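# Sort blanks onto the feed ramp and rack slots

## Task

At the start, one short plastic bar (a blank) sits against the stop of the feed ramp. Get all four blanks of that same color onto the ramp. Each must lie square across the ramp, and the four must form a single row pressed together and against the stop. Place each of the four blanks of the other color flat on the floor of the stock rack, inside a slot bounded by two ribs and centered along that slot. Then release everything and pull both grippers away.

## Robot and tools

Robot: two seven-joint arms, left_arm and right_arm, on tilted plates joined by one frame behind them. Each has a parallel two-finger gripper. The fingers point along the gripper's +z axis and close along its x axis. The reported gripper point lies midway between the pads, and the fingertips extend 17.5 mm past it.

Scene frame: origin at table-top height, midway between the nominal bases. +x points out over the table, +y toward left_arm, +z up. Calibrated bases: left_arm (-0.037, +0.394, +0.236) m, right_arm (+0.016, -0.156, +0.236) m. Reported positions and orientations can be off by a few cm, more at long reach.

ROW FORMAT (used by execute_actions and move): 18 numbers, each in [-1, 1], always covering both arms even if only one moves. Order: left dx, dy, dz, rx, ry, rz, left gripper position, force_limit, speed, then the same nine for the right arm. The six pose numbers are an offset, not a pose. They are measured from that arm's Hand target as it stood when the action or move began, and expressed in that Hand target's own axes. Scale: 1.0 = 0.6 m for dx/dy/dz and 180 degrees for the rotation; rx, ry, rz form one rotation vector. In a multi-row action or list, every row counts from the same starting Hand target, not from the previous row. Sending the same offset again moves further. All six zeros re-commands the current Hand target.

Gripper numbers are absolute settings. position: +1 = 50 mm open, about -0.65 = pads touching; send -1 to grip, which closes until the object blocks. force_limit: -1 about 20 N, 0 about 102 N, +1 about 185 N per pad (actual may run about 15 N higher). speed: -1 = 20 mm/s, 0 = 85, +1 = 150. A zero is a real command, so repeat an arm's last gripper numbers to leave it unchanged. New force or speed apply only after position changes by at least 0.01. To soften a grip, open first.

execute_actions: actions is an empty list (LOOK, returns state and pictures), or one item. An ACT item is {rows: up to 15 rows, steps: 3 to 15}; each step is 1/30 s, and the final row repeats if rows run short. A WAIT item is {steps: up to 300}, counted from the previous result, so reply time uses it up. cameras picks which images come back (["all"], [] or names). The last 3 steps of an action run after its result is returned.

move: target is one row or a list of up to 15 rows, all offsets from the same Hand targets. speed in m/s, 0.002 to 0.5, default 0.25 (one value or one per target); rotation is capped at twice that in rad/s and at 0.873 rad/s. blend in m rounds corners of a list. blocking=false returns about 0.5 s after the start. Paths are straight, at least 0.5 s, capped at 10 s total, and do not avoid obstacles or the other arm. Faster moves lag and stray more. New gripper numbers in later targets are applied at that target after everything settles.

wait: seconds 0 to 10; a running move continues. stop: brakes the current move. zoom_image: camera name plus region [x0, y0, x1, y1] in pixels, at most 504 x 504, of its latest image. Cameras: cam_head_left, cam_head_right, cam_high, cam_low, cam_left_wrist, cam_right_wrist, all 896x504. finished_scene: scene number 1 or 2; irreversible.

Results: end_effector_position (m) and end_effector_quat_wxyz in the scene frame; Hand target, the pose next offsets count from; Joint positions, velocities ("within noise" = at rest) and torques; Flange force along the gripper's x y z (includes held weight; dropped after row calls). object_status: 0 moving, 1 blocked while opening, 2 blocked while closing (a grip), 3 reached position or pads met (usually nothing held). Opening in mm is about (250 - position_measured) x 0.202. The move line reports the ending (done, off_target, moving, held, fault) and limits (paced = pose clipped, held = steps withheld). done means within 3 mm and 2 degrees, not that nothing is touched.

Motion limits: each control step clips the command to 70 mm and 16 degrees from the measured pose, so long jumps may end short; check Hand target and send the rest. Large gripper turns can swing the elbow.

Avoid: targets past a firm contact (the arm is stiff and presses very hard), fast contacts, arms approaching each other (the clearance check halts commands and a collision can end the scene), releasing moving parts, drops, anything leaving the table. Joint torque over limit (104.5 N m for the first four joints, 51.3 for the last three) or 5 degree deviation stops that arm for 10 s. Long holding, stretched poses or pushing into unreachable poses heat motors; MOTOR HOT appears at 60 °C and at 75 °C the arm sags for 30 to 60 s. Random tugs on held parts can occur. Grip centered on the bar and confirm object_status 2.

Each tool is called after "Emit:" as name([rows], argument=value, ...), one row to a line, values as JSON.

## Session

Emit:
execute_actions(actions=[])

Emit:
zoom_image(camera="cam_high", region=[340, 130, 560, 330])

Emit:
zoom_image(camera="cam_low", region=[390, 160, 650, 280])

Scene clock: 0.00 s of 9600.00 s.
left_arm: end_effector_position=(+0.4106, +0.3946, +0.3962) position_measured=3 object_status=3 end_effector_quat_wxyz=(+0.231, +0.897, -0.352, -0.136) | right_arm: end_effector_position=(+0.4823, -0.0761, +0.1892) position_measured=3 object_status=3 end_effector_quat_wxyz=(-0.039, -0.405, +0.728, -0.551)
Joint positions: left_arm=[-0.51 1.023 1.212 1.277 -0.657 1.715 -0.067] | right_arm=[-1.041 1.581 0.289 1.358 0.835 1.347 2.585]
Joint velocities: within noise
Joint torques (N m): no reading
Flange force (N): no reading
Hand target: left_arm +0.4106, +0.3946, +0.3962; +0.231, +0.897, -0.352, -0.136 | right_arm +0.4823, -0.0761, +0.1892; -0.039, -0.405, +0.728, -0.551
camera_calibration:
cam_left_wrist: T_world_to_cam=[[0.714326, -0.695146, -0.0806869, 0.00974961], [-0.565758, -0.641502, 0.518067, 0.333079], [-0.411893, -0.32442, -0.851526, 0.799419], [0, 0, 0, 1]] pos_world=[0.510752, 0.479795, 0.508956]
cam_right_wrist: T_world_to_cam=[[-0.660092, -0.535926, 0.526366, 0.177616], [-0.660105, 0.0794007, -0.746965, 0.517386], [0.358525, -0.840523, -0.406179, 0.00786146], [0, 0, 0, 1]] pos_world=[0.455953, 0.060716, 0.296172]

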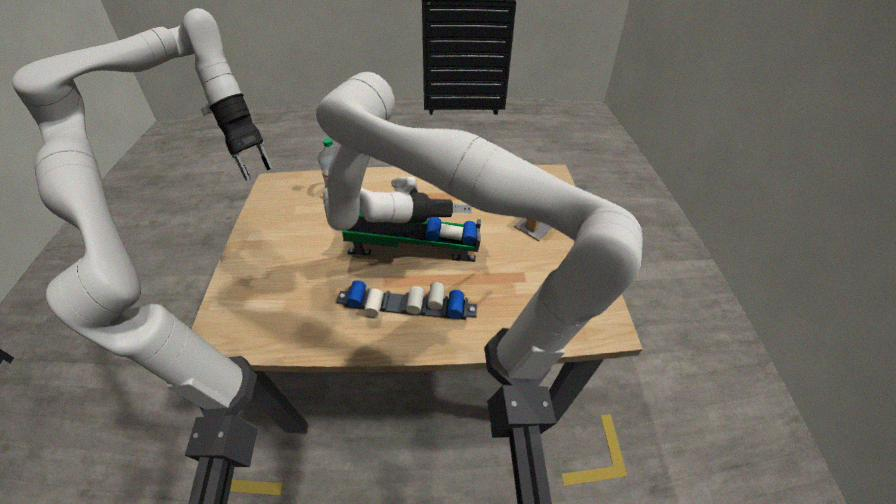

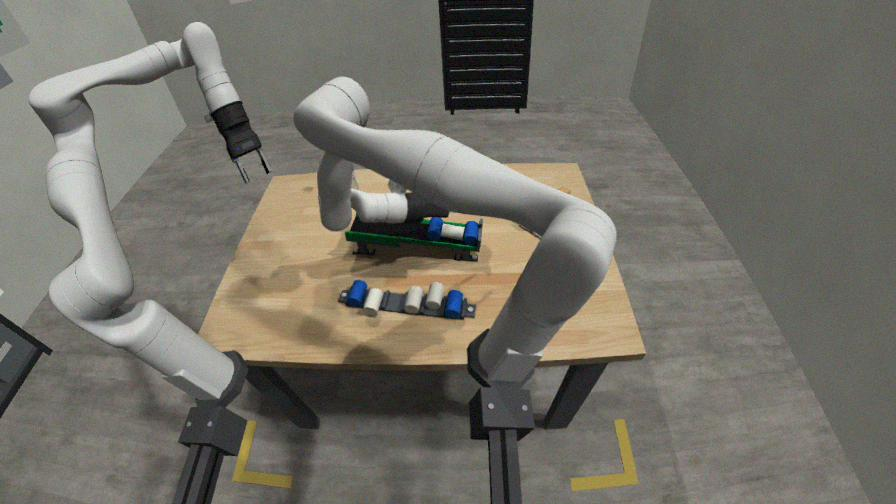

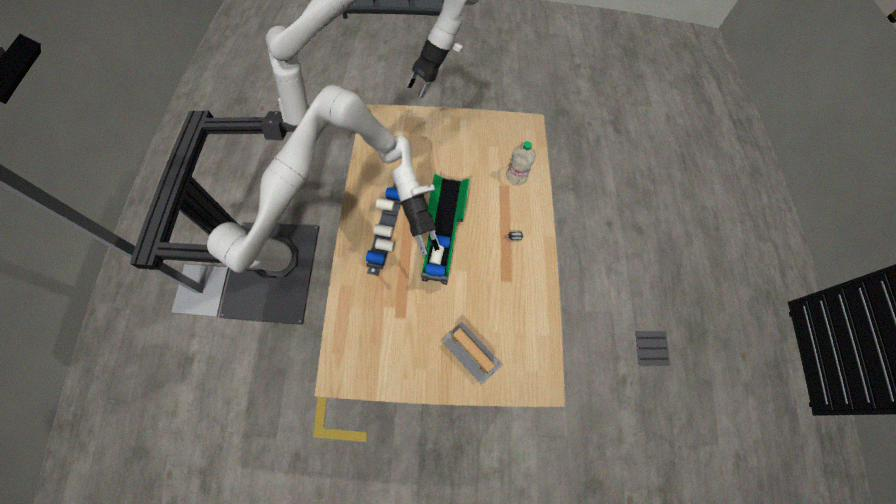

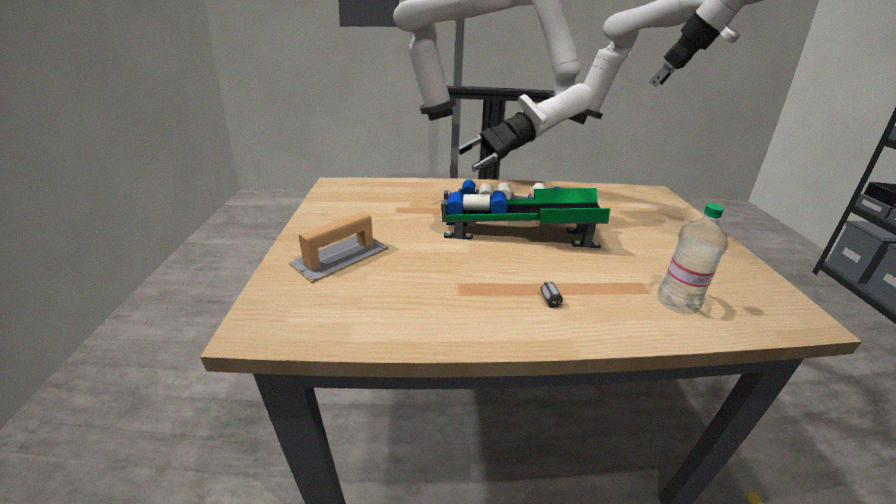

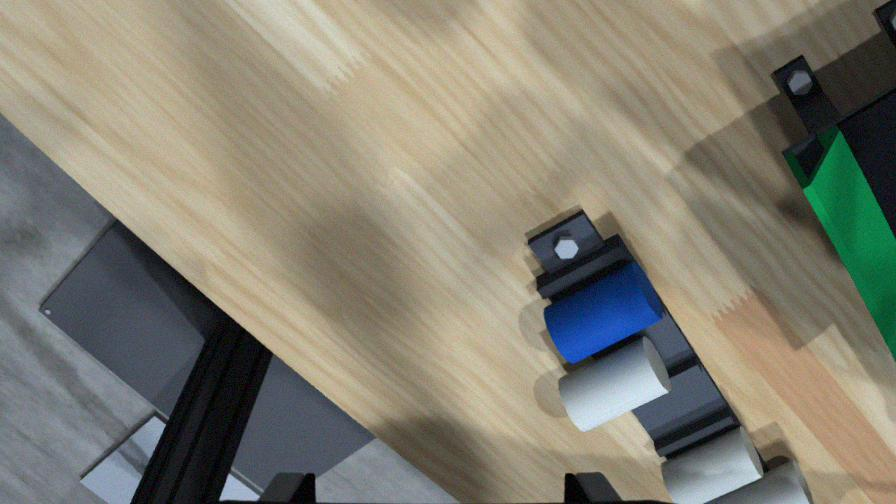

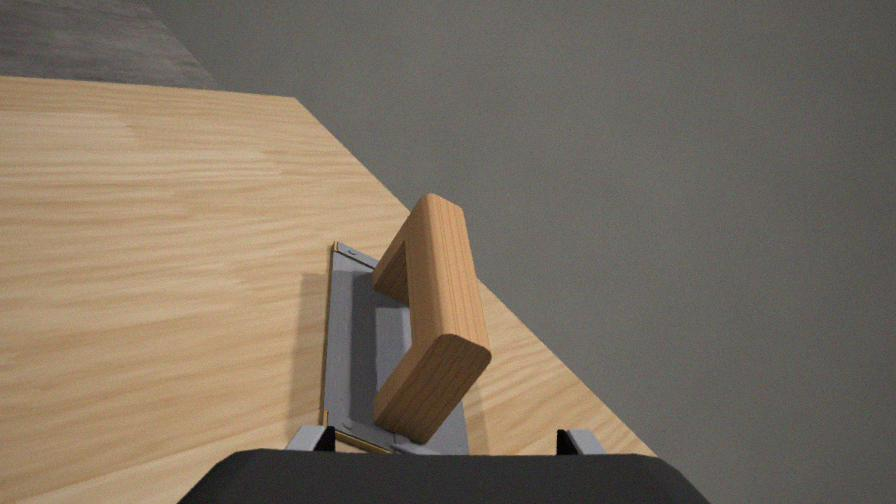

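Scaled by 2.291 from the camera's 896x504 image, which has a finer 1280x720 frame.

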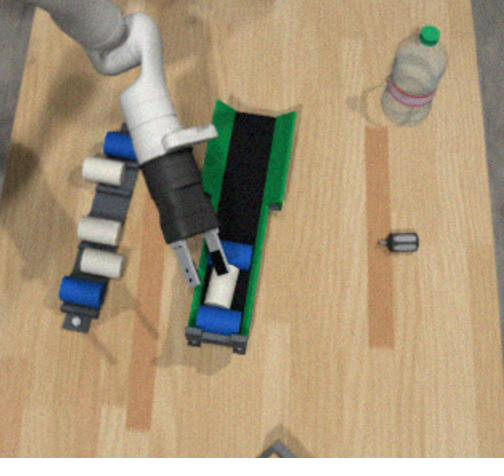

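Scaled by 1.938 from the camera's 896x504 image, which has a finer 1280x720 frame.

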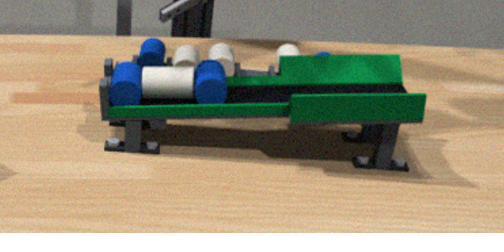

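Emit:
move(target=[0,0,0,0,0,0,1,-0.6,0,0.2437,0.1170,-0.4763,-0.2629,-0.2679,-0.1216,1,-0.6,-0.5], cameras=["cam_right_wrist","cam_high"])

Scene clock: 3.43 s of 9600.00 s.
left_arm: end_effector_position=(+0.4106, +0.3946, +0.3962) position_measured=3 object_status=3 end_effector_quat_wxyz=(+0.231, +0.897, -0.352, -0.136) | right_arm: end_effector_position=(+0.2286, +0.0865, +0.3200) position_measured=3 object_status=3 end_effector_quat_wxyz=(+0.000, -0.663, +0.749, +0.000)
Joint positions: left_arm=[-0.51 1.023 1.212 1.277 -0.657 1.715 -0.067] | right_arm=[-0.863 0.685 -0.333 1.994 0.489 0.812 3.029]
Joint velocities: left_arm=[within noise] | right_arm=[0.004 -0.001 -0.003 0.003 -0.003 -0.002 0.005]
Joint torques (N m): left_arm=[6.26 -21.82 9.04 -1.27 1.77 0.25 -0.08] | right_arm=[-4.6 -14.3 -3.91 -5.75 0.15 0.14 0.35]
Flange force (N): left_arm=[8.1 -5.6 -6.7] | right_arm=[1.7 -2.5 -1.1]
Hand target: left_arm +0.4106, +0.3946, +0.3962; +0.231, +0.897, -0.352, -0.136 | right_arm +0.2285, +0.0866, +0.3201; +0.000, -0.663, +0.749, +0.000
Off the commanded pose: left_arm 0.000 m, 0 deg | right_arm 0.000 m, 0 deg.
Kept back: nothing.
move: done
camera_calibration:
cam_right_wrist: T_world_to_cam=[[-0.0993146, -0.994934, 0.0155824, 0.103447], [-0.994479, 0.0997779, 0.0324819, 0.259925], [-0.0338721, -0.0122705, -0.999351, 0.496547], [0, 0, 0, 1]] pos_world=[0.285583, 0.0830814, 0.486169]
Images, in order (width x height): cam_high 896x504, cam_right_wrist 896x504.

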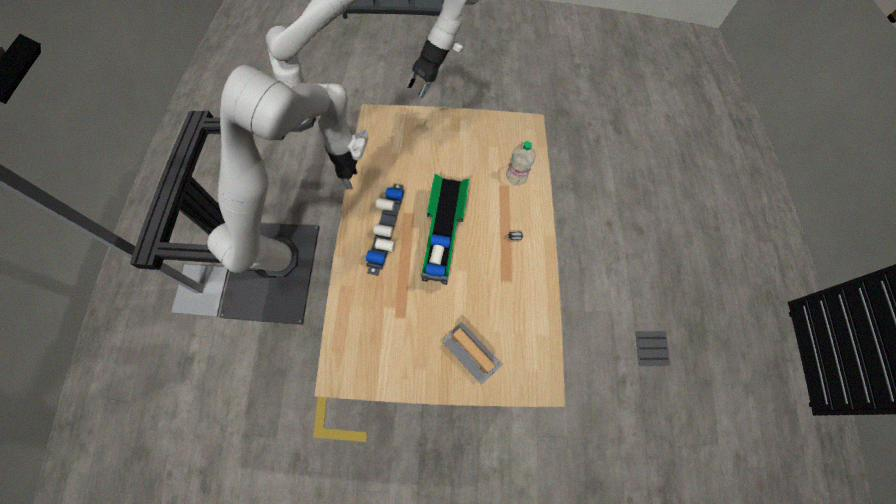

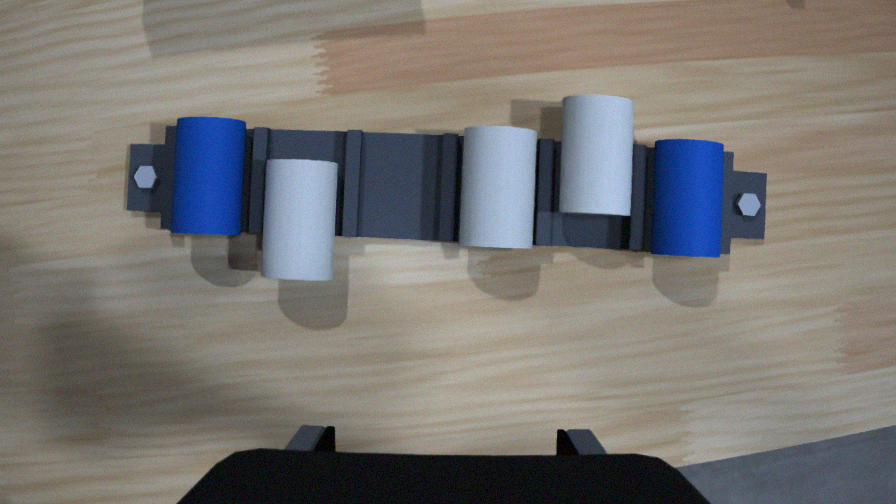

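Emit:
move(target=[0,0,0,0,0,0,1,-0.6,0,-0.1312,-0.1,0.4167,0,0,0.0078,0.87,-0.6,-0.5], cameras=["cam_right_wrist"])

Scene clock: 6.33 s of 9600.00 s.
left_arm: end_effector_position=(+0.4106, +0.3946, +0.3962) position_measured=3 object_status=3 end_effector_quat_wxyz=(+0.231, +0.897, -0.352, -0.136) | right_arm: end_effector_position=(+0.2977, +0.1575, +0.0702) position_measured=23 object_status=3 end_effector_quat_wxyz=(+0.000, -0.654, +0.757, +0.000)
Joint positions: left_arm=[-0.51 1.023 1.212 1.277 -0.657 1.715 -0.067] | right_arm=[-0.866 1.317 -0.105 1.703 0.748 0.445 2.92]
Joint velocities: within noise
Joint torques (N m): left_arm=[6.22 -21.77 8.98 -1.31 1.78 0.31 -0.06] | right_arm=[-6.16 -20.84 -3.32 -2.77 0.28 0.06 0.26]
Flange force (N): left_arm=[8.0 -5.4 -6.5] | right_arm=[1.4 -3.2 -1.1]
Hand target: left_arm +0.4106, +0.3946, +0.3962; +0.231, +0.897, -0.352, -0.136 | right_arm +0.2977, +0.1576, +0.0701; +0.000, -0.654, +0.757, +0.000
Off the commanded pose: left_arm 0.000 m, 0 deg | right_arm 0.000 m, 0 deg.
Kept back: nothing.
move: done
camera_calibration:
cam_right_wrist: T_world_to_cam=[[-0.123458, -0.992231, 0.0153654, 0.191628], [-0.991757, 0.123905, 0.0326575, 0.32506], [-0.0343076, -0.0112069, -0.999348, 0.250017], [0, 0, 0, 1]] pos_world=[0.354616, 0.152664, 0.236294]
Images, in order (width x height): cam_right_wrist 896x504.

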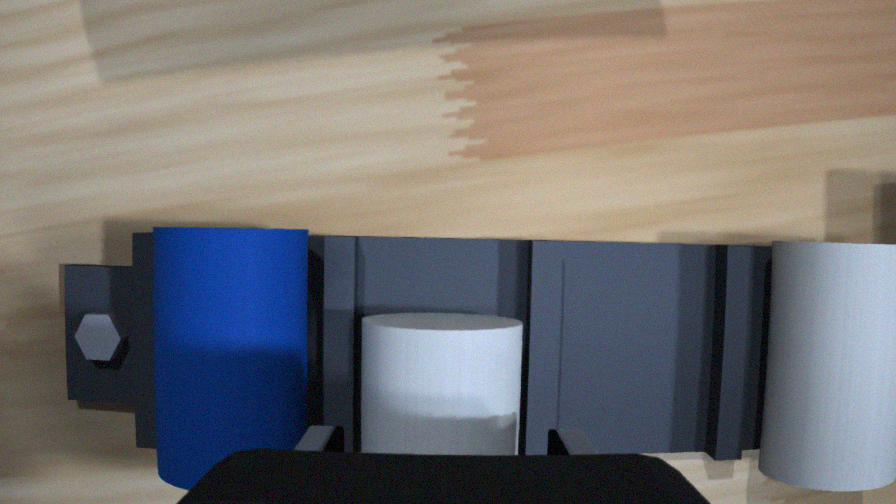

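Emit:
move(target=[0,0,0,0,0,0,1,-0.6,0,0,-0.0027,0.0568,0,0,0,0.87,-0.6,-0.5], cameras=["cam_right_wrist"], speed=0.08)

Scene clock: 7.53 s of 9600.00 s.
left_arm: end_effector_position=(+0.4106, +0.3946, +0.3962) position_measured=3 object_status=3 end_effector_quat_wxyz=(+0.231, +0.897, -0.352, -0.136) | right_arm: end_effector_position=(+0.2994, +0.1575, +0.0363) position_measured=23 object_status=3 end_effector_quat_wxyz=(+0.000, -0.654, +0.757, +0.000)
Joint positions: left_arm=[-0.51 1.023 1.212 1.277 -0.657 1.715 -0.067] | right_arm=[-0.869 1.391 -0.074 1.668 0.769 0.395 2.904]
Joint velocities: within noise
Joint torques (N m): left_arm=[6.27 -21.79 9.02 -1.25 1.75 0.24 -0.08] | right_arm=[-4.51 -12.15 -1.72 -2.6 0.49 -0.42 0.2]
Flange force (N): left_arm=[8.1 -5.6 -6.8] | right_arm=[5.8 -1.2 -22.9]
Hand target: left_arm +0.4106, +0.3946, +0.3962; +0.231, +0.897, -0.352, -0.136 | right_arm +0.2993, +0.1574, +0.0360; +0.000, -0.654, +0.757, +0.000
Off the commanded pose: left_arm 0.000 m, 0 deg | right_arm 0.000 m, 0 deg.
Kept back: nothing.
move: done
camera_calibration:
cam_right_wrist: T_world_to_cam=[[-0.12357, -0.992221, 0.0151033, 0.192348], [-0.991746, 0.124007, 0.0325872, 0.327817], [-0.0342067, -0.0109518, -0.999355, 0.216157], [0, 0, 0, 1]] pos_world=[0.356273, 0.152568, 0.20243]
Images, in order (width x height): cam_right_wrist 896x504.

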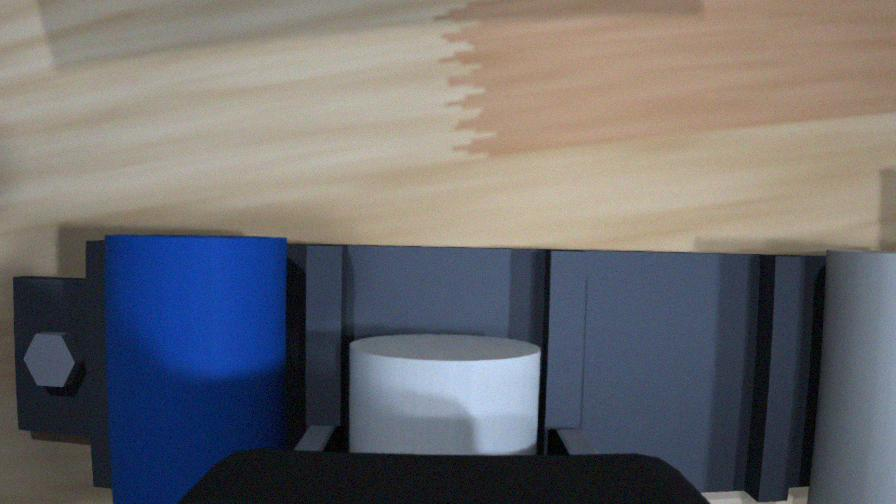

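Emit:
move([
  [0,0,0,0,0,0,1,-0.6,0,0,0,-0.004,0,0,0,0.87,-0.6,-0.5],
  [0,0,0,0,0,0,1,-0.6,0,0,0,-0.004,0,0,0,-1,-0.6,-0.5],
  [0,0,0,0,0,0,1,-0.6,0,0,0,-0.0125,0,0,0,-1,-0.6,-0.5],
  [0,0,0,0,0,0,1,-0.6,0,0,-0.037,-0.0125,0,0,0,-1,-0.6,-0.5],
  [0,0,0,0,0,0,1,-0.6,0,0,-0.037,-0.006,0,0,0,-1,-0.6,-0.5],
], cameras=["cam_right_wrist"], speed=[0.03,0.1,0.05,0.05,0.05])

Scene clock: 10.63 s of 9600.00 s.
left_arm: end_effector_position=(+0.4106, +0.3946, +0.3962) position_measured=3 object_status=3 end_effector_quat_wxyz=(+0.231, +0.897, -0.352, -0.136) | right_arm: end_effector_position=(+0.3212, +0.1541, +0.0397) position_measured=57 object_status=2 end_effector_quat_wxyz=(+0.000, -0.654, +0.757, +0.000)
Joint positions: left_arm=[-0.51 1.023 1.212 1.277 -0.657 1.715 -0.067] | right_arm=[-0.815 1.383 -0.093 1.634 0.769 0.438 2.961]
Joint velocities: within noise
Joint torques (N m): left_arm=[6.28 -21.85 9.03 -1.18 1.78 0.28 -0.05] | right_arm=[-6.5 -21.46 -3.35 -2.58 0.29 0.17 0.34]
Flange force (N): left_arm=[8.3 -5.8 -6.8] | right_arm=[1.6 -3.0 -0.5]
Hand target: left_arm +0.4106, +0.3946, +0.3962; +0.231, +0.897, -0.352, -0.136 | right_arm +0.3213, +0.1541, +0.0396; +0.000, -0.654, +0.757, +0.000
Off the commanded pose: left_arm 0.000 m, 0 deg | right_arm 0.000 m, 0 deg.
Kept back: nothing.
move: done
camera_calibration:
cam_right_wrist: T_world_to_cam=[[-0.123557, -0.992219, 0.0153643, 0.191652], [-0.991741, 0.124005, 0.0327526, 0.34978], [-0.034403, -0.0111906, -0.999345, 0.220365], [0, 0, 0, 1]] pos_world=[0.378152, 0.149253, 0.20582]
Images, in order (width x height): cam_right_wrist 896x504.

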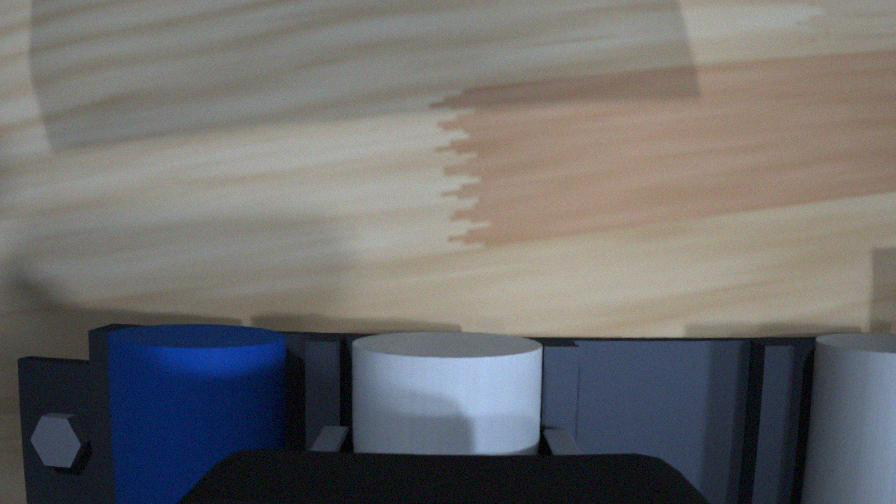

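Emit:
move([
  [0,0,0,0,0,0,1,-0.6,0,0,0,0.0022,0,0,0,-1,-0.6,-0.5],
  [0,0,0,0,0,0,1,-0.6,0,0,0,0.0022,0,0,0,0.87,-0.6,-0.9],
  [0,0,0,0,0,0,1,-0.6,0,0,0,-0.09,0,0,0,0.87,-0.6,-0.9],
  [0,0,0,0,0,0,1,-0.6,0,0.2692,-0.0338,-0.09,0,0,0,0.87,-0.6,-0.9],
  [0,0,0,0,0,0,1,-0.6,0,0.2692,-0.0338,-0.03,0,0,0,0.87,-0.6,-0.9],
], cameras=["cam_right_wrist"], speed=[0.05,0.1,0.12,0.25,0.15], blend=[0,0,0.02,0.02,0])

Scene clock: 15.07 s of 9600.00 s.
left_arm: end_effector_position=(+0.4106, +0.3946, +0.3962) position_measured=3 object_status=3 end_effector_quat_wxyz=(+0.231, +0.897, -0.352, -0.136) | right_arm: end_effector_position=(+0.3178, -0.0086, +0.0576) position_measured=23 object_status=3 end_effector_quat_wxyz=(+0.000, -0.654, +0.757, +0.000)
Joint positions: left_arm=[-0.51 1.023 1.212 1.277 -0.657 1.715 -0.067] | right_arm=[-0.819 1.267 0.26 2.067 0.959 -0.022 2.876]
Joint velocities: left_arm=[within noise] | right_arm=[-0.018 0.008 0.022 0.006 -0.006 -0.025 -0.003]
Joint torques (N m): left_arm=[6.33 -21.78 9.02 -1.25 1.78 0.27 -0.06] | right_arm=[-6.07 -16.88 -0.36 0.27 0.41 0.14 0.37]
Flange force (N): left_arm=[8.0 -5.6 -6.7] | right_arm=[1.2 -4.3 -2.7]
Hand target: left_arm +0.4106, +0.3946, +0.3962; +0.231, +0.897, -0.352, -0.136 | right_arm +0.3178, -0.0087, +0.0575; +0.000, -0.654, +0.757, +0.000
Off the commanded pose: left_arm 0.000 m, 0 deg | right_arm 0.000 m, 0 deg.
Kept back: nothing.
move: done; blend cut to 0.018 m at target 4
camera_calibration:
cam_right_wrist: T_world_to_cam=[[-0.123523, -0.992219, 0.0155904, 0.02946], [-0.991731, 0.123983, 0.0331444, 0.365979], [-0.0348195, -0.0113674, -0.999329, 0.236437], [0, 0, 0, 1]] pos_world=[0.374824, -0.0134567, 0.223689]
Images, in order (width x height): cam_right_wrist 896x504.

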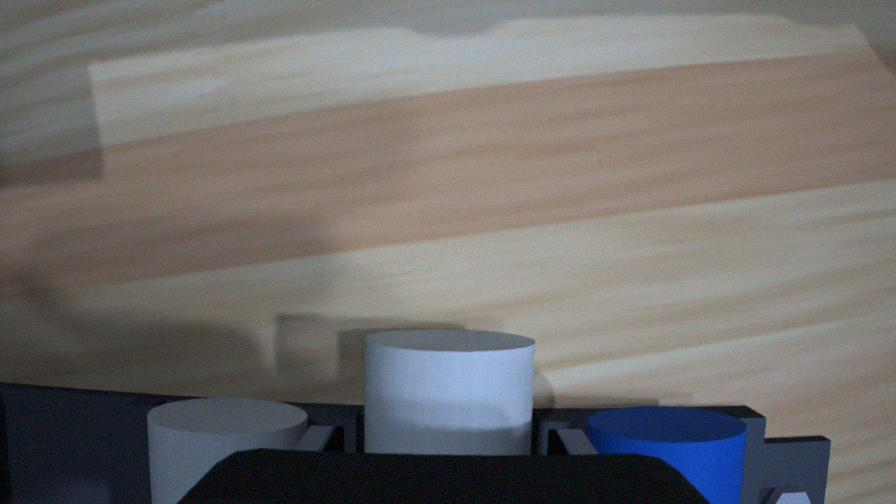

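Emit:
move([
  [0,0,0,0,0,0,1,-0.6,0,0.001,0,0.0317,0,0,0,0.87,-0.6,-0.5],
  [0,0,0,0,0,0,1,-0.6,0,0.001,0,0.0317,0,0,0,-1,-0.6,-0.5],
  [0,0,0,0,0,0,1,-0.6,0,0.001,0,0.023,0,0,0,-1,-0.6,-0.5],
  [0,0,0,0,0,0,1,-0.6,0,0.001,0.0338,0.023,0,0,0,-1,-0.6,-0.5],
  [0,0,0,0,0,0,1,-0.6,0,0.001,0.0338,0.0295,0,0,0,-1,-0.6,-0.5],
], cameras=["cam_right_wrist"], speed=[0.08,0.1,0.05,0.05,0.05])

Scene clock: 18.20 s of 9600.00 s.
left_arm: end_effector_position=(+0.4106, +0.3946, +0.3962) position_measured=3 object_status=3 end_effector_quat_wxyz=(+0.231, +0.897, -0.352, -0.136) | right_arm: end_effector_position=(+0.2977, -0.0063, +0.0399) position_measured=57 object_status=2 end_effector_quat_wxyz=(+0.000, -0.654, +0.757, +0.000)
Joint positions: left_arm=[-0.51 1.023 1.212 1.277 -0.657 1.715 -0.067] | right_arm=[-0.922 1.352 0.343 2.095 0.896 -0.155 2.861]
Joint velocities: left_arm=[within noise] | right_arm=[-0.005 0.005 0.004 0.002 -0.003 -0.008 0]
Joint torques (N m): left_arm=[6.2 -21.84 8.98 -1.29 1.76 0.29 -0.06] | right_arm=[-6.01 -17.25 0.7 0.84 0.22 0.22 0.23]
Flange force (N): left_arm=[8.2 -5.5 -6.6] | right_arm=[1.5 -4.8 -1.3]
Hand target: left_arm +0.4106, +0.3946, +0.3962; +0.231, +0.897, -0.352, -0.136 | right_arm +0.2977, -0.0063, +0.0398; +0.000, -0.654, +0.757, +0.000
Off the commanded pose: left_arm 0.000 m, 0 deg | right_arm 0.000 m, 0 deg.
Kept back: nothing.
move: done
camera_calibration:
cam_right_wrist: T_world_to_cam=[[-0.123665, -0.992204, 0.0154493, 0.0296104], [-0.991725, 0.124116, 0.0328138, 0.346309], [-0.0344754, -0.0112636, -0.999342, 0.217971], [0, 0, 0, 1]] pos_world=[0.354619, -0.0111477, 0.206007]
Images, in order (width x height): cam_right_wrist 896x504.

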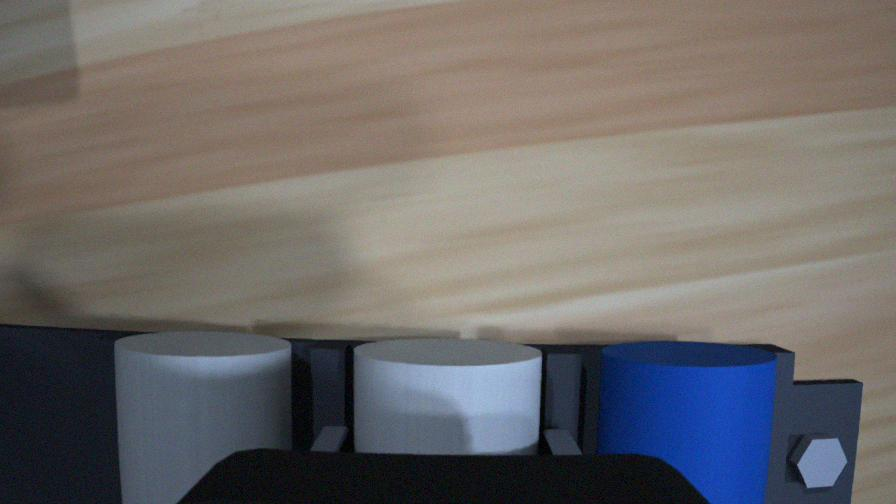

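Emit:
move([
  [0,0,0,0,0,0,1,-0.6,0,0,0,0.0022,0,0,0,-1,-0.6,-0.5],
  [0,0,0,0,0,0,1,-0.6,0,0,0,0.0022,0,0,0,0.87,-0.6,-0.9],
  [0,0,0,0,0,0,1,-0.6,0,0,0,-0.09,0,0,0,0.87,-0.6,-0.9],
  [0,0,0,0,0,0,1,-0.6,0,0.0443,-0.3547,-0.3003,0,0,-0.517,0.87,-0.6,-0.9],
], cameras=["cam_right_wrist","cam_low"], speed=[0.05,0.1,0.12,0.25], blend=[0,0,0.02,0])

Scene clock: 24.77 s of 9600.00 s.
left_arm: end_effector_position=(+0.4106, +0.3946, +0.3962) position_measured=3 object_status=3 end_effector_quat_wxyz=(+0.231, +0.897, -0.352, -0.136) | right_arm: end_effector_position=(+0.5043, -0.0637, +0.2200) position_measured=23 object_status=3 end_effector_quat_wxyz=(+0.000, +0.999, -0.047, +0.000)
Joint positions: left_arm=[-0.51 1.023 1.212 1.277 -0.657 1.715 -0.067] | right_arm=[-0.064 0.965 -0.549 1.614 0.903 0.984 5.103]
Joint velocities: left_arm=[within noise] | right_arm=[0.001 0.002 -0.002 -0.005 -0.003 0.005 0.011]
Joint torques (N m): left_arm=[6.27 -21.84 9 -1.32 1.72 0.26 -0.07] | right_arm=[-7.93 -20.05 -7.05 -4.39 0.2 -0.23 0.1]
Flange force (N): left_arm=[7.9 -5.4 -6.5] | right_arm=[1.9 3.1 -1.5]
Hand target: left_arm +0.4106, +0.3946, +0.3962; +0.231, +0.897, -0.352, -0.136 | right_arm +0.5043, -0.0637, +0.2200; +0.000, +0.999, -0.046, +0.000
Off the commanded pose: left_arm 0.000 m, 0 deg | right_arm 0.000 m, 0 deg.
Kept back: nothing.
move: done
camera_calibration:
cam_right_wrist: T_world_to_cam=[[0.997359, -0.0707629, 0.0163772, -0.511389], [-0.071261, -0.99694, 0.0321415, 0.0169649], [0.0140527, -0.0332237, -0.999349, 0.378526], [0, 0, 0, 1]] pos_world=[0.505928, -0.00669832, 0.38611]
Images, in order (width x height): cam_low 896x504, cam_right_wrist 896x504.

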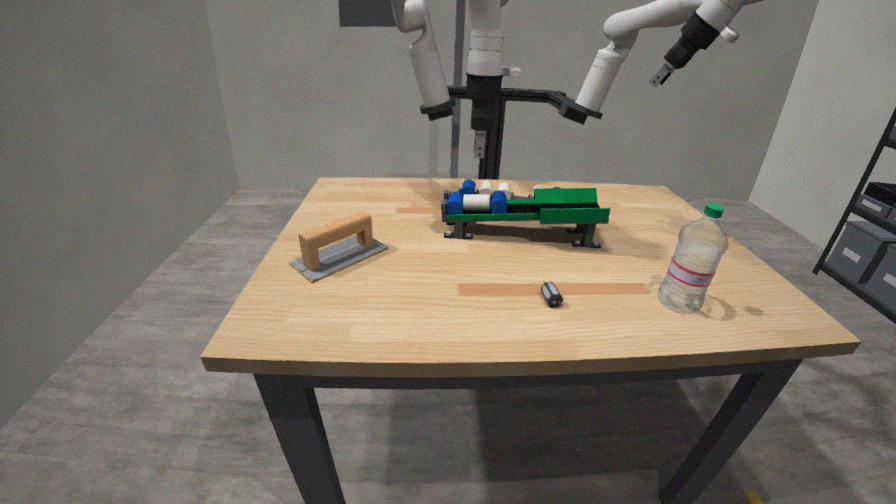

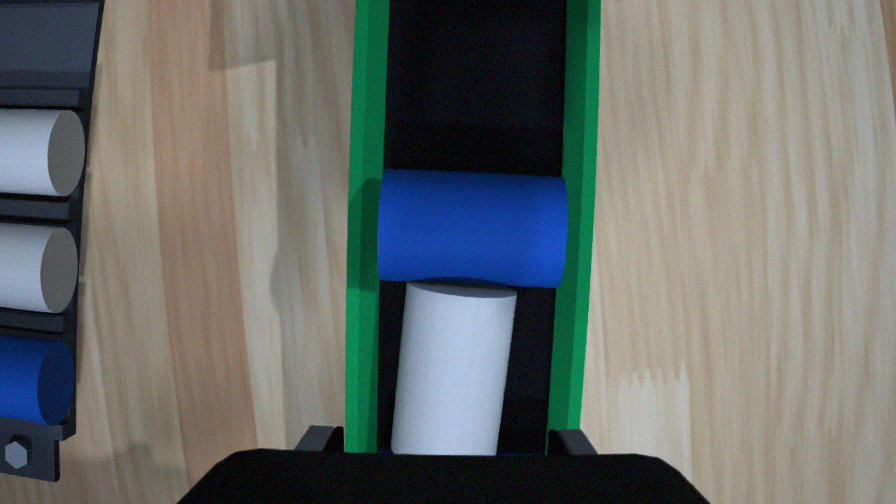

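Emit:
move(target=[0,0,0,0,0,0,1,-0.6,0,0.0075,-0.0033,0.1333,0,0,0.028,0.8,-0.6,-0.5], cameras=["cam_right_wrist"])

Scene clock: 26.10 s of 9600.00 s.
left_arm: end_effector_position=(+0.4106, +0.3946, +0.3962) position_measured=3 object_status=3 end_effector_quat_wxyz=(+0.231, +0.897, -0.352, -0.136) | right_arm: end_effector_position=(+0.5090, -0.0621, +0.1401) position_measured=32 object_status=3 end_effector_quat_wxyz=(+0.000, +0.996, -0.090, +0.000)
Joint positions: left_arm=[-0.51 1.023 1.212 1.277 -0.657 1.715 -0.067] | right_arm=[-0.07 1.104 -0.463 1.598 1 0.856 4.964]
Joint velocities: within noise
Joint torques (N m): left_arm=[6.27 -21.82 9.04 -1.26 1.79 0.28 -0.07] | right_arm=[-8.15 -20.83 -6.9 -3.74 0.27 -0.06 0.23]
Flange force (N): left_arm=[8.1 -5.6 -6.6] | right_arm=[0.4 3.5 -1.0]
Hand target: left_arm +0.4106, +0.3946, +0.3962; +0.231, +0.897, -0.352, -0.136 | right_arm +0.5090, -0.0621, +0.1400; +0.000, +0.996, -0.090, +0.000
Off the commanded pose: left_arm 0.000 m, 0 deg | right_arm 0.000 m, 0 deg.
Kept back: nothing.
move: done
camera_calibration:
cam_right_wrist: T_world_to_cam=[[0.987361, -0.157667, 0.0160789, -0.514924], [-0.158116, -0.986899, 0.0320846, 0.0663099], [0.0108095, -0.0342214, -0.999356, 0.300294], [0, 0, 0, 1]] pos_world=[0.515654, -0.00546871, 0.306253]
Images, in order (width x height): cam_right_wrist 896x504.

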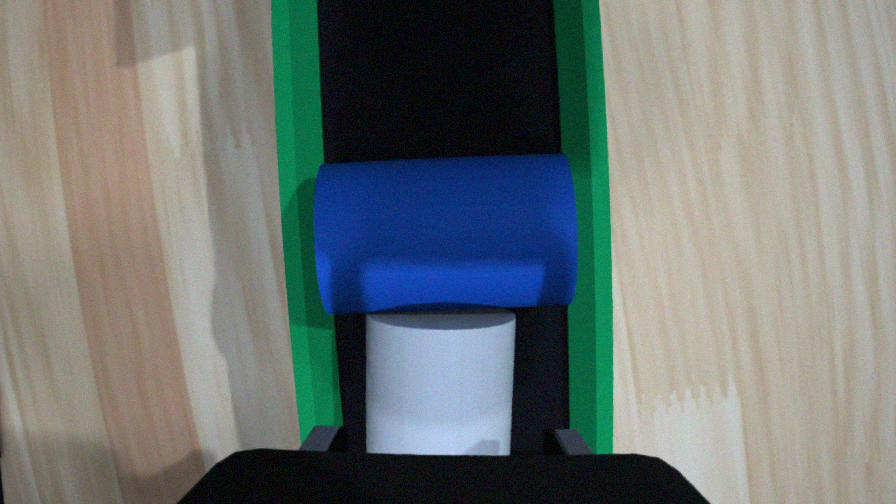

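Emit:
move([
  [0,0,0,0,0,0,1,-0.6,0,-0.0018,-0.0017,0.0708,0,0,0,0.8,-0.6,-0.5],
  [0,0,0,0,0,0,1,-0.6,0,-0.0018,-0.0017,0.0708,0,0,0,-1,-0.6,-0.5],
  [0,0,0,0,0,0,1,-0.6,0,-0.0018,-0.0017,-0.0292,0,0,0,-1,-0.6,-0.5],
], cameras=["cam_right_wrist","cam_low"], speed=[0.08,0.1,0.08])

Emit:
zoom_image(camera="cam_low", region=[410, 130, 590, 260])

Scene clock: 29.53 s of 9600.00 s.
left_arm: end_effector_position=(+0.4106, +0.3946, +0.3962) position_measured=3 object_status=3 end_effector_quat_wxyz=(+0.231, +0.897, -0.352, -0.136) | right_arm: end_effector_position=(+0.5081, -0.0609, +0.1574) position_measured=58 object_status=2 end_effector_quat_wxyz=(+0.000, +0.996, -0.090, +0.000)
Joint positions: left_arm=[-0.51 1.023 1.212 1.277 -0.657 1.715 -0.067] | right_arm=[-0.073 1.074 -0.479 1.603 0.977 0.882 4.974]
Joint velocities: within noise
Joint torques (N m): left_arm=[6.21 -21.82 9.07 -1.26 1.79 0.28 -0.06] | right_arm=[-8.17 -20.84 -6.7 -4.01 0.52 0.02 0.39]
Flange force (N): left_arm=[8.3 -5.6 -6.6] | right_arm=[0.1 3.4 -1.0]
Hand target: left_arm +0.4106, +0.3946, +0.3962; +0.231, +0.897, -0.352, -0.136 | right_arm +0.5081, -0.0609, +0.1575; +0.000, +0.996, -0.090, +0.000
Off the commanded pose: left_arm 0.000 m, 0 deg | right_arm 0.000 m, 0 deg.
Kept back: nothing.
move: done
camera_calibration:
cam_right_wrist: T_world_to_cam=[[0.987363, -0.157653, 0.016113, -0.514145], [-0.158103, -0.986899, 0.0321427, 0.0667883], [0.0108345, -0.034284, -0.999353, 0.317622], [0, 0, 0, 1]] pos_world=[0.514766, -0.00425368, 0.323554]
Images, in order (width x height): cam_low 896x504, cam_right_wrist 896x504.

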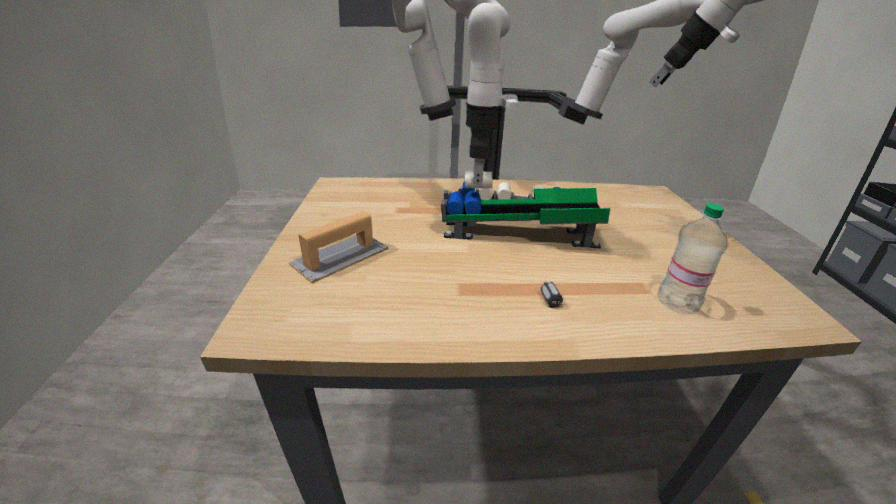

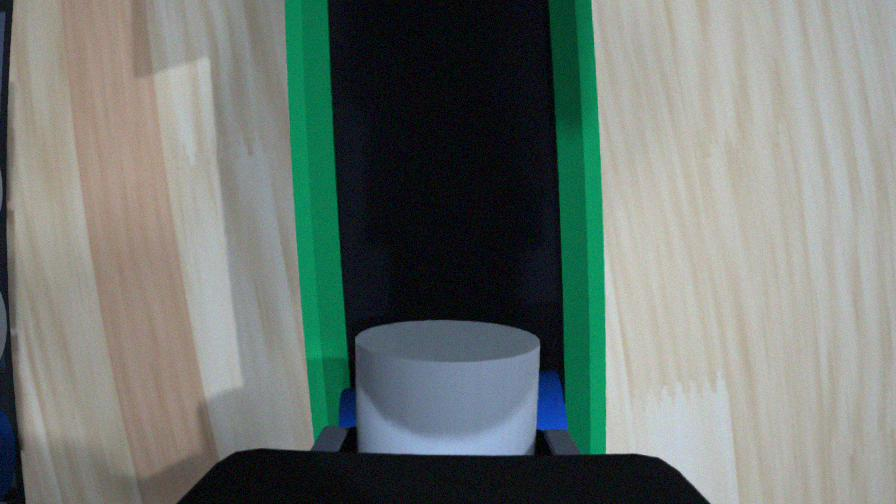

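Scaled by 2.800 from the camera's 896x504 image, which has a finer 1280x720 frame.

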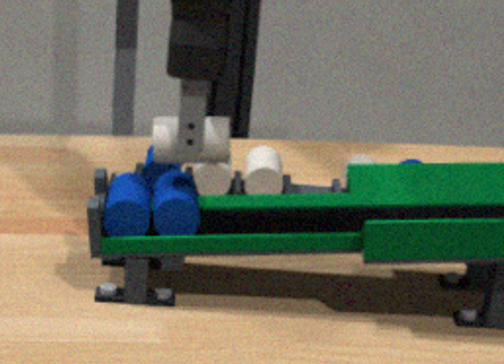

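Emit:
move(target=[0,0,0,0,0,0,1,-0.6,0,-0.3675,-0.2060,0.0625,-0.0234,-0.0226,0.4892,-1,-0.6,-0.5], cameras=["cam_right_wrist"])

Scene clock: 33.90 s of 9600.00 s.
left_arm: end_effector_position=(+0.4106, +0.3946, +0.3962) position_measured=3 object_status=3 end_effector_quat_wxyz=(+0.231, +0.897, -0.352, -0.136) | right_arm: end_effector_position=(+0.3135, +0.1003, +0.1201) position_measured=58 object_status=2 end_effector_quat_wxyz=(-0.030, -0.652, +0.756, +0.035)
Joint positions: left_arm=[-0.51 1.023 1.212 1.277 -0.657 1.715 -0.067] | right_arm=[-0.69 1.162 -0.155 1.8 0.624 0.508 3.173]
Joint velocities: left_arm=[within noise] | right_arm=[-0.006 0 0.004 0.003 -0.001 -0.006 -0.01]
Joint torques (N m): left_arm=[6.27 -21.84 8.95 -1.28 1.75 0.3 -0.07] | right_arm=[-6.39 -19.57 -4.29 -3.1 -0.08 0.19 0.13]
Flange force (N): left_arm=[8.0 -5.5 -6.5] | right_arm=[3.3 -1.9 -0.6]
Hand target: left_arm +0.4106, +0.3946, +0.3962; +0.231, +0.897, -0.352, -0.136 | right_arm +0.3134, +0.1004, +0.1201; -0.030, -0.652, +0.757, +0.035
Off the commanded pose: left_arm 0.000 m, 0 deg | right_arm 0.000 m, 0 deg.
Kept back: nothing.
move: done
camera_calibration:
cam_right_wrist: T_world_to_cam=[[-0.123508, -0.992253, 0.0133933, 0.136253], [-0.984351, 0.124211, 0.124999, 0.332731], [-0.125694, 0.00225462, -0.992066, 0.326251], [0, 0, 0, 1]] pos_world=[0.38536, 0.0931333, 0.280247]
Images, in order (width x height): cam_right_wrist 896x504.

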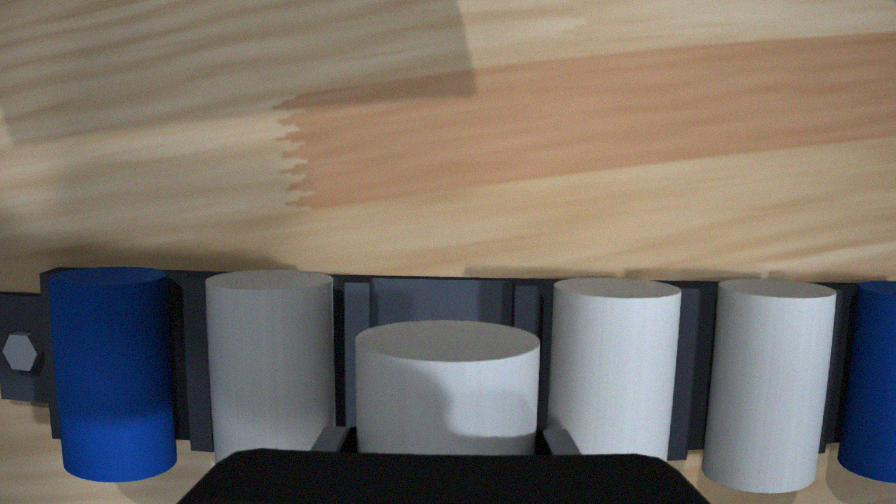

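Emit:
move([
  [0,0,0,0,0,0,1,-0.6,0,0,-0.0107,0.1237,0,0,0,-1,-0.6,-0.5],
  [0,0,0,0,0,0,1,-0.6,0,0,-0.0109,0.1256,0,0,0,-1,-0.6,-0.5],
], cameras=["cam_right_wrist"], speed=[0.1,0.01])

Scene clock: 36.07 s of 9600.00 s.
left_arm: end_effector_position=(+0.4106, +0.3946, +0.3962) position_measured=3 object_status=3 end_effector_quat_wxyz=(+0.231, +0.897, -0.352, -0.136) | right_arm: end_effector_position=(+0.3130, +0.1005, +0.0445) position_measured=58 object_status=2 end_effector_quat_wxyz=(-0.030, -0.652, +0.757, +0.035)
Joint positions: left_arm=[-0.51 1.023 1.212 1.277 -0.657 1.715 -0.067] | right_arm=[-0.702 1.329 -0.08 1.746 0.678 0.377 3.137]
Joint velocities: within noise
Joint torques (N m): left_arm=[6.26 -21.81 9.01 -1.28 1.76 0.33 -0.06] | right_arm=[-4.05 -5.9 -1.09 -7.18 1.45 -4.1 0.27]
Flange force (N): left_arm=[8.0 -5.5 -6.4] | right_arm=[13.0 6.6 -47.1]
Hand target: left_arm +0.4106, +0.3946, +0.3962; +0.231, +0.897, -0.352, -0.136 | right_arm +0.3130, +0.1005, +0.0445; -0.030, -0.652, +0.757, +0.035
Off the commanded pose: left_arm 0.000 m, 0 deg | right_arm 0.000 m, 0 deg.
Kept back: nothing.
move: done
camera_calibration:
cam_right_wrist: T_world_to_cam=[[-0.124019, -0.99219, 0.0133178, 0.137561], [-0.984315, 0.12471, 0.124789, 0.341623], [-0.125476, 0.00236735, -0.992094, 0.251126], [0, 0, 0, 1]] pos_world=[0.384835, 0.0932884, 0.204678]
Images, in order (width x height): cam_right_wrist 896x504.

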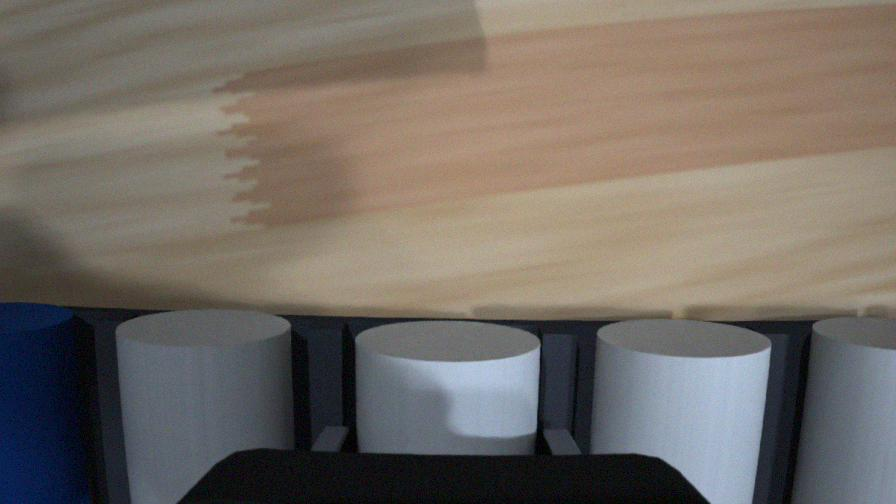

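Emit:
move([
  [0,0,0,0,0,0,1,-0.6,0,0,0.0004,-0.0050,0,0,0,-1,-0.6,-0.5],
  [0,0,0,0,0,0,1,-0.6,0,0,-0.0024,-0.0050,0,0,0,-1,-0.6,-0.5],
  [0,0,0,0,0,0,1,-0.6,0,0,-0.0026,-0.0024,0,0,0,-1,-0.6,-0.5],
], cameras=["cam_right_wrist"], speed=[0.03,0.03,0.02])

Scene clock: 37.80 s of 9600.00 s.
left_arm: end_effector_position=(+0.4106, +0.3946, +0.3962) position_measured=3 object_status=3 end_effector_quat_wxyz=(+0.231, +0.897, -0.352, -0.136) | right_arm: end_effector_position=(+0.3147, +0.1002, +0.0458) position_measured=58 object_status=2 end_effector_quat_wxyz=(-0.030, -0.652, +0.757, +0.035)
Joint positions: left_arm=[-0.51 1.023 1.212 1.277 -0.657 1.715 -0.067] | right_arm=[-0.698 1.326 -0.083 1.744 0.678 0.382 3.141]
Joint velocities: within noise
Joint torques (N m): left_arm=[6.28 -21.79 9.06 -1.24 1.76 0.26 -0.05] | right_arm=[-6.64 -19.81 -3.61 -1.9 0.15 0.06 0.24]
Flange force (N): left_arm=[8.1 -5.6 -6.7] | right_arm=[2.4 -2.8 -2.0]
Hand target: left_arm +0.4106, +0.3946, +0.3962; +0.231, +0.897, -0.352, -0.136 | right_arm +0.3147, +0.1002, +0.0457; -0.030, -0.652, +0.757, +0.035
Off the commanded pose: left_arm 0.000 m, 0 deg | right_arm 0.000 m, 0 deg.
Kept back: nothing.
move: done
camera_calibration:
cam_right_wrist: T_world_to_cam=[[-0.12393, -0.992201, 0.0133584, 0.137441], [-0.984318, 0.124627, 0.124848, 0.343135], [-0.125539, 0.00232351, -0.992086, 0.252608], [0, 0, 0, 1]] pos_world=[0.3865, 0.0930188, 0.205933]
Images, in order (width x height): cam_right_wrist 896x504.

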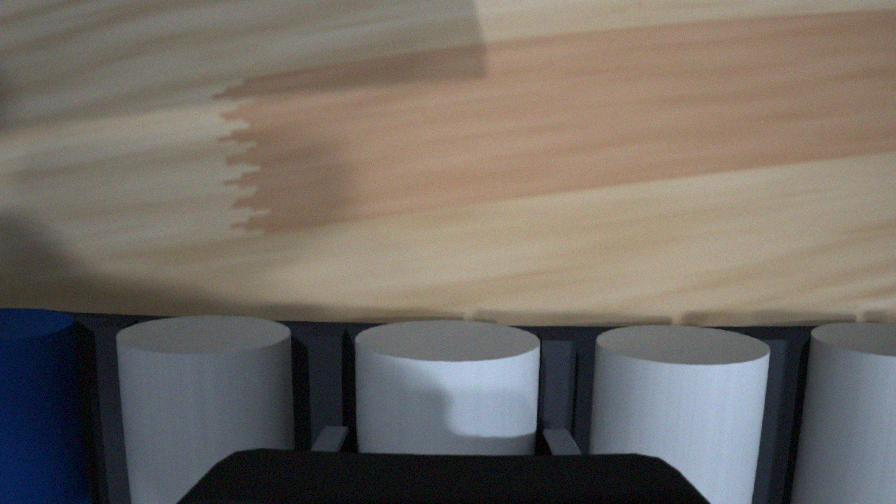

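Emit:
move([
  [0,0,0,0,0,0,1,-0.6,0,0,0,0.0004,0,0,0,-1,-0.6,-0.5],
  [0,0,0,0,0,0,1,-0.6,0,0,0,0.0004,0,0,0,0.87,-0.6,-0.9],
  [0,0,0,0,0,0,1,-0.6,0,0,0.0091,-0.0984,0,0,0,0.87,-0.6,-0.9],
  [0,0,0,0,0,0,1,-0.6,0,0.2668,0.0113,-0.0984,0.0294,0,0,0.87,-0.6,-0.9],
  [0,0,0,0,0,0,1,-0.6,0,0.2668,0.0044,-0.0237,0.0294,0,0,0.87,-0.6,-0.9],
], cameras=["cam_right_wrist"], speed=[0.02,0.1,0.12,0.25,0.15], blend=[0,0,0.015,0.015,0])

Scene clock: 41.90 s of 9600.00 s.
left_arm: end_effector_position=(+0.4106, +0.3946, +0.3962) position_measured=3 object_status=3 end_effector_quat_wxyz=(+0.231, +0.897, -0.352, -0.136) | right_arm: end_effector_position=(+0.2898, -0.0579, +0.0601) position_measured=23 object_status=3 end_effector_quat_wxyz=(+0.000, -0.653, +0.757, +0.000)
Joint positions: left_arm=[-0.51 1.023 1.212 1.277 -0.657 1.715 -0.067] | right_arm=[-0.898 1.318 0.435 2.235 0.776 -0.28 3.068]
Joint velocities: left_arm=[within noise] | right_arm=[-0.012 0.01 0.012 0.008 -0.014 -0.023 0.004]
Joint torques (N m): left_arm=[6.24 -21.88 9.08 -1.23 1.74 0.27 -0.05] | right_arm=[-5.34 -15.72 0.58 2.01 0.07 0.13 0.2]
Flange force (N): left_arm=[8.4 -5.7 -6.8] | right_arm=[3.2 -3.3 -0.9]
Hand target: left_arm +0.4106, +0.3946, +0.3962; +0.231, +0.897, -0.352, -0.136 | right_arm +0.2897, -0.0579, +0.0601; +0.000, -0.653, +0.757, +0.000
Off the commanded pose: left_arm 0.000 m, 0 deg | right_arm 0.000 m, 0 deg.
Kept back: nothing.
move: done
camera_calibration:
cam_right_wrist: T_world_to_cam=[[-0.125354, -0.991988, 0.0157153, -0.0224282], [-0.991498, 0.125818, 0.0331854, 0.344257], [-0.0348968, -0.0114217, -0.999326, 0.237461], [0, 0, 0, 1]] pos_world=[0.346806, -0.0628502, 0.226229]
Images, in order (width x height): cam_right_wrist 896x504.

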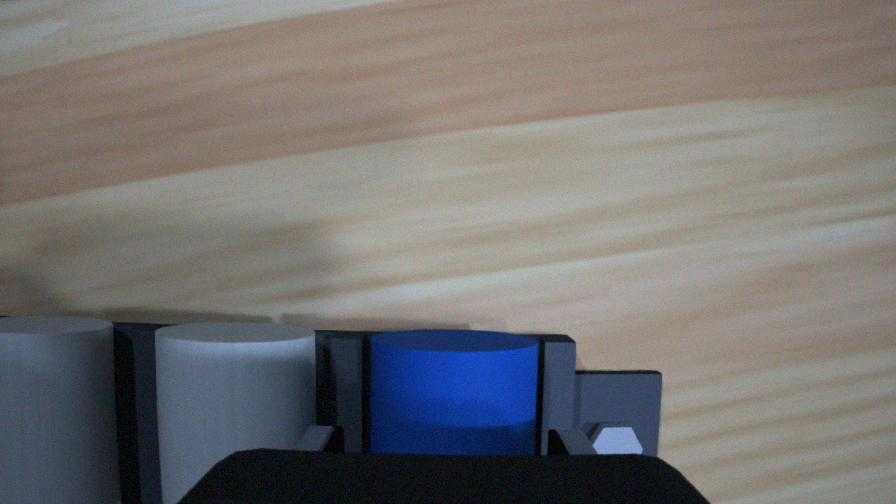

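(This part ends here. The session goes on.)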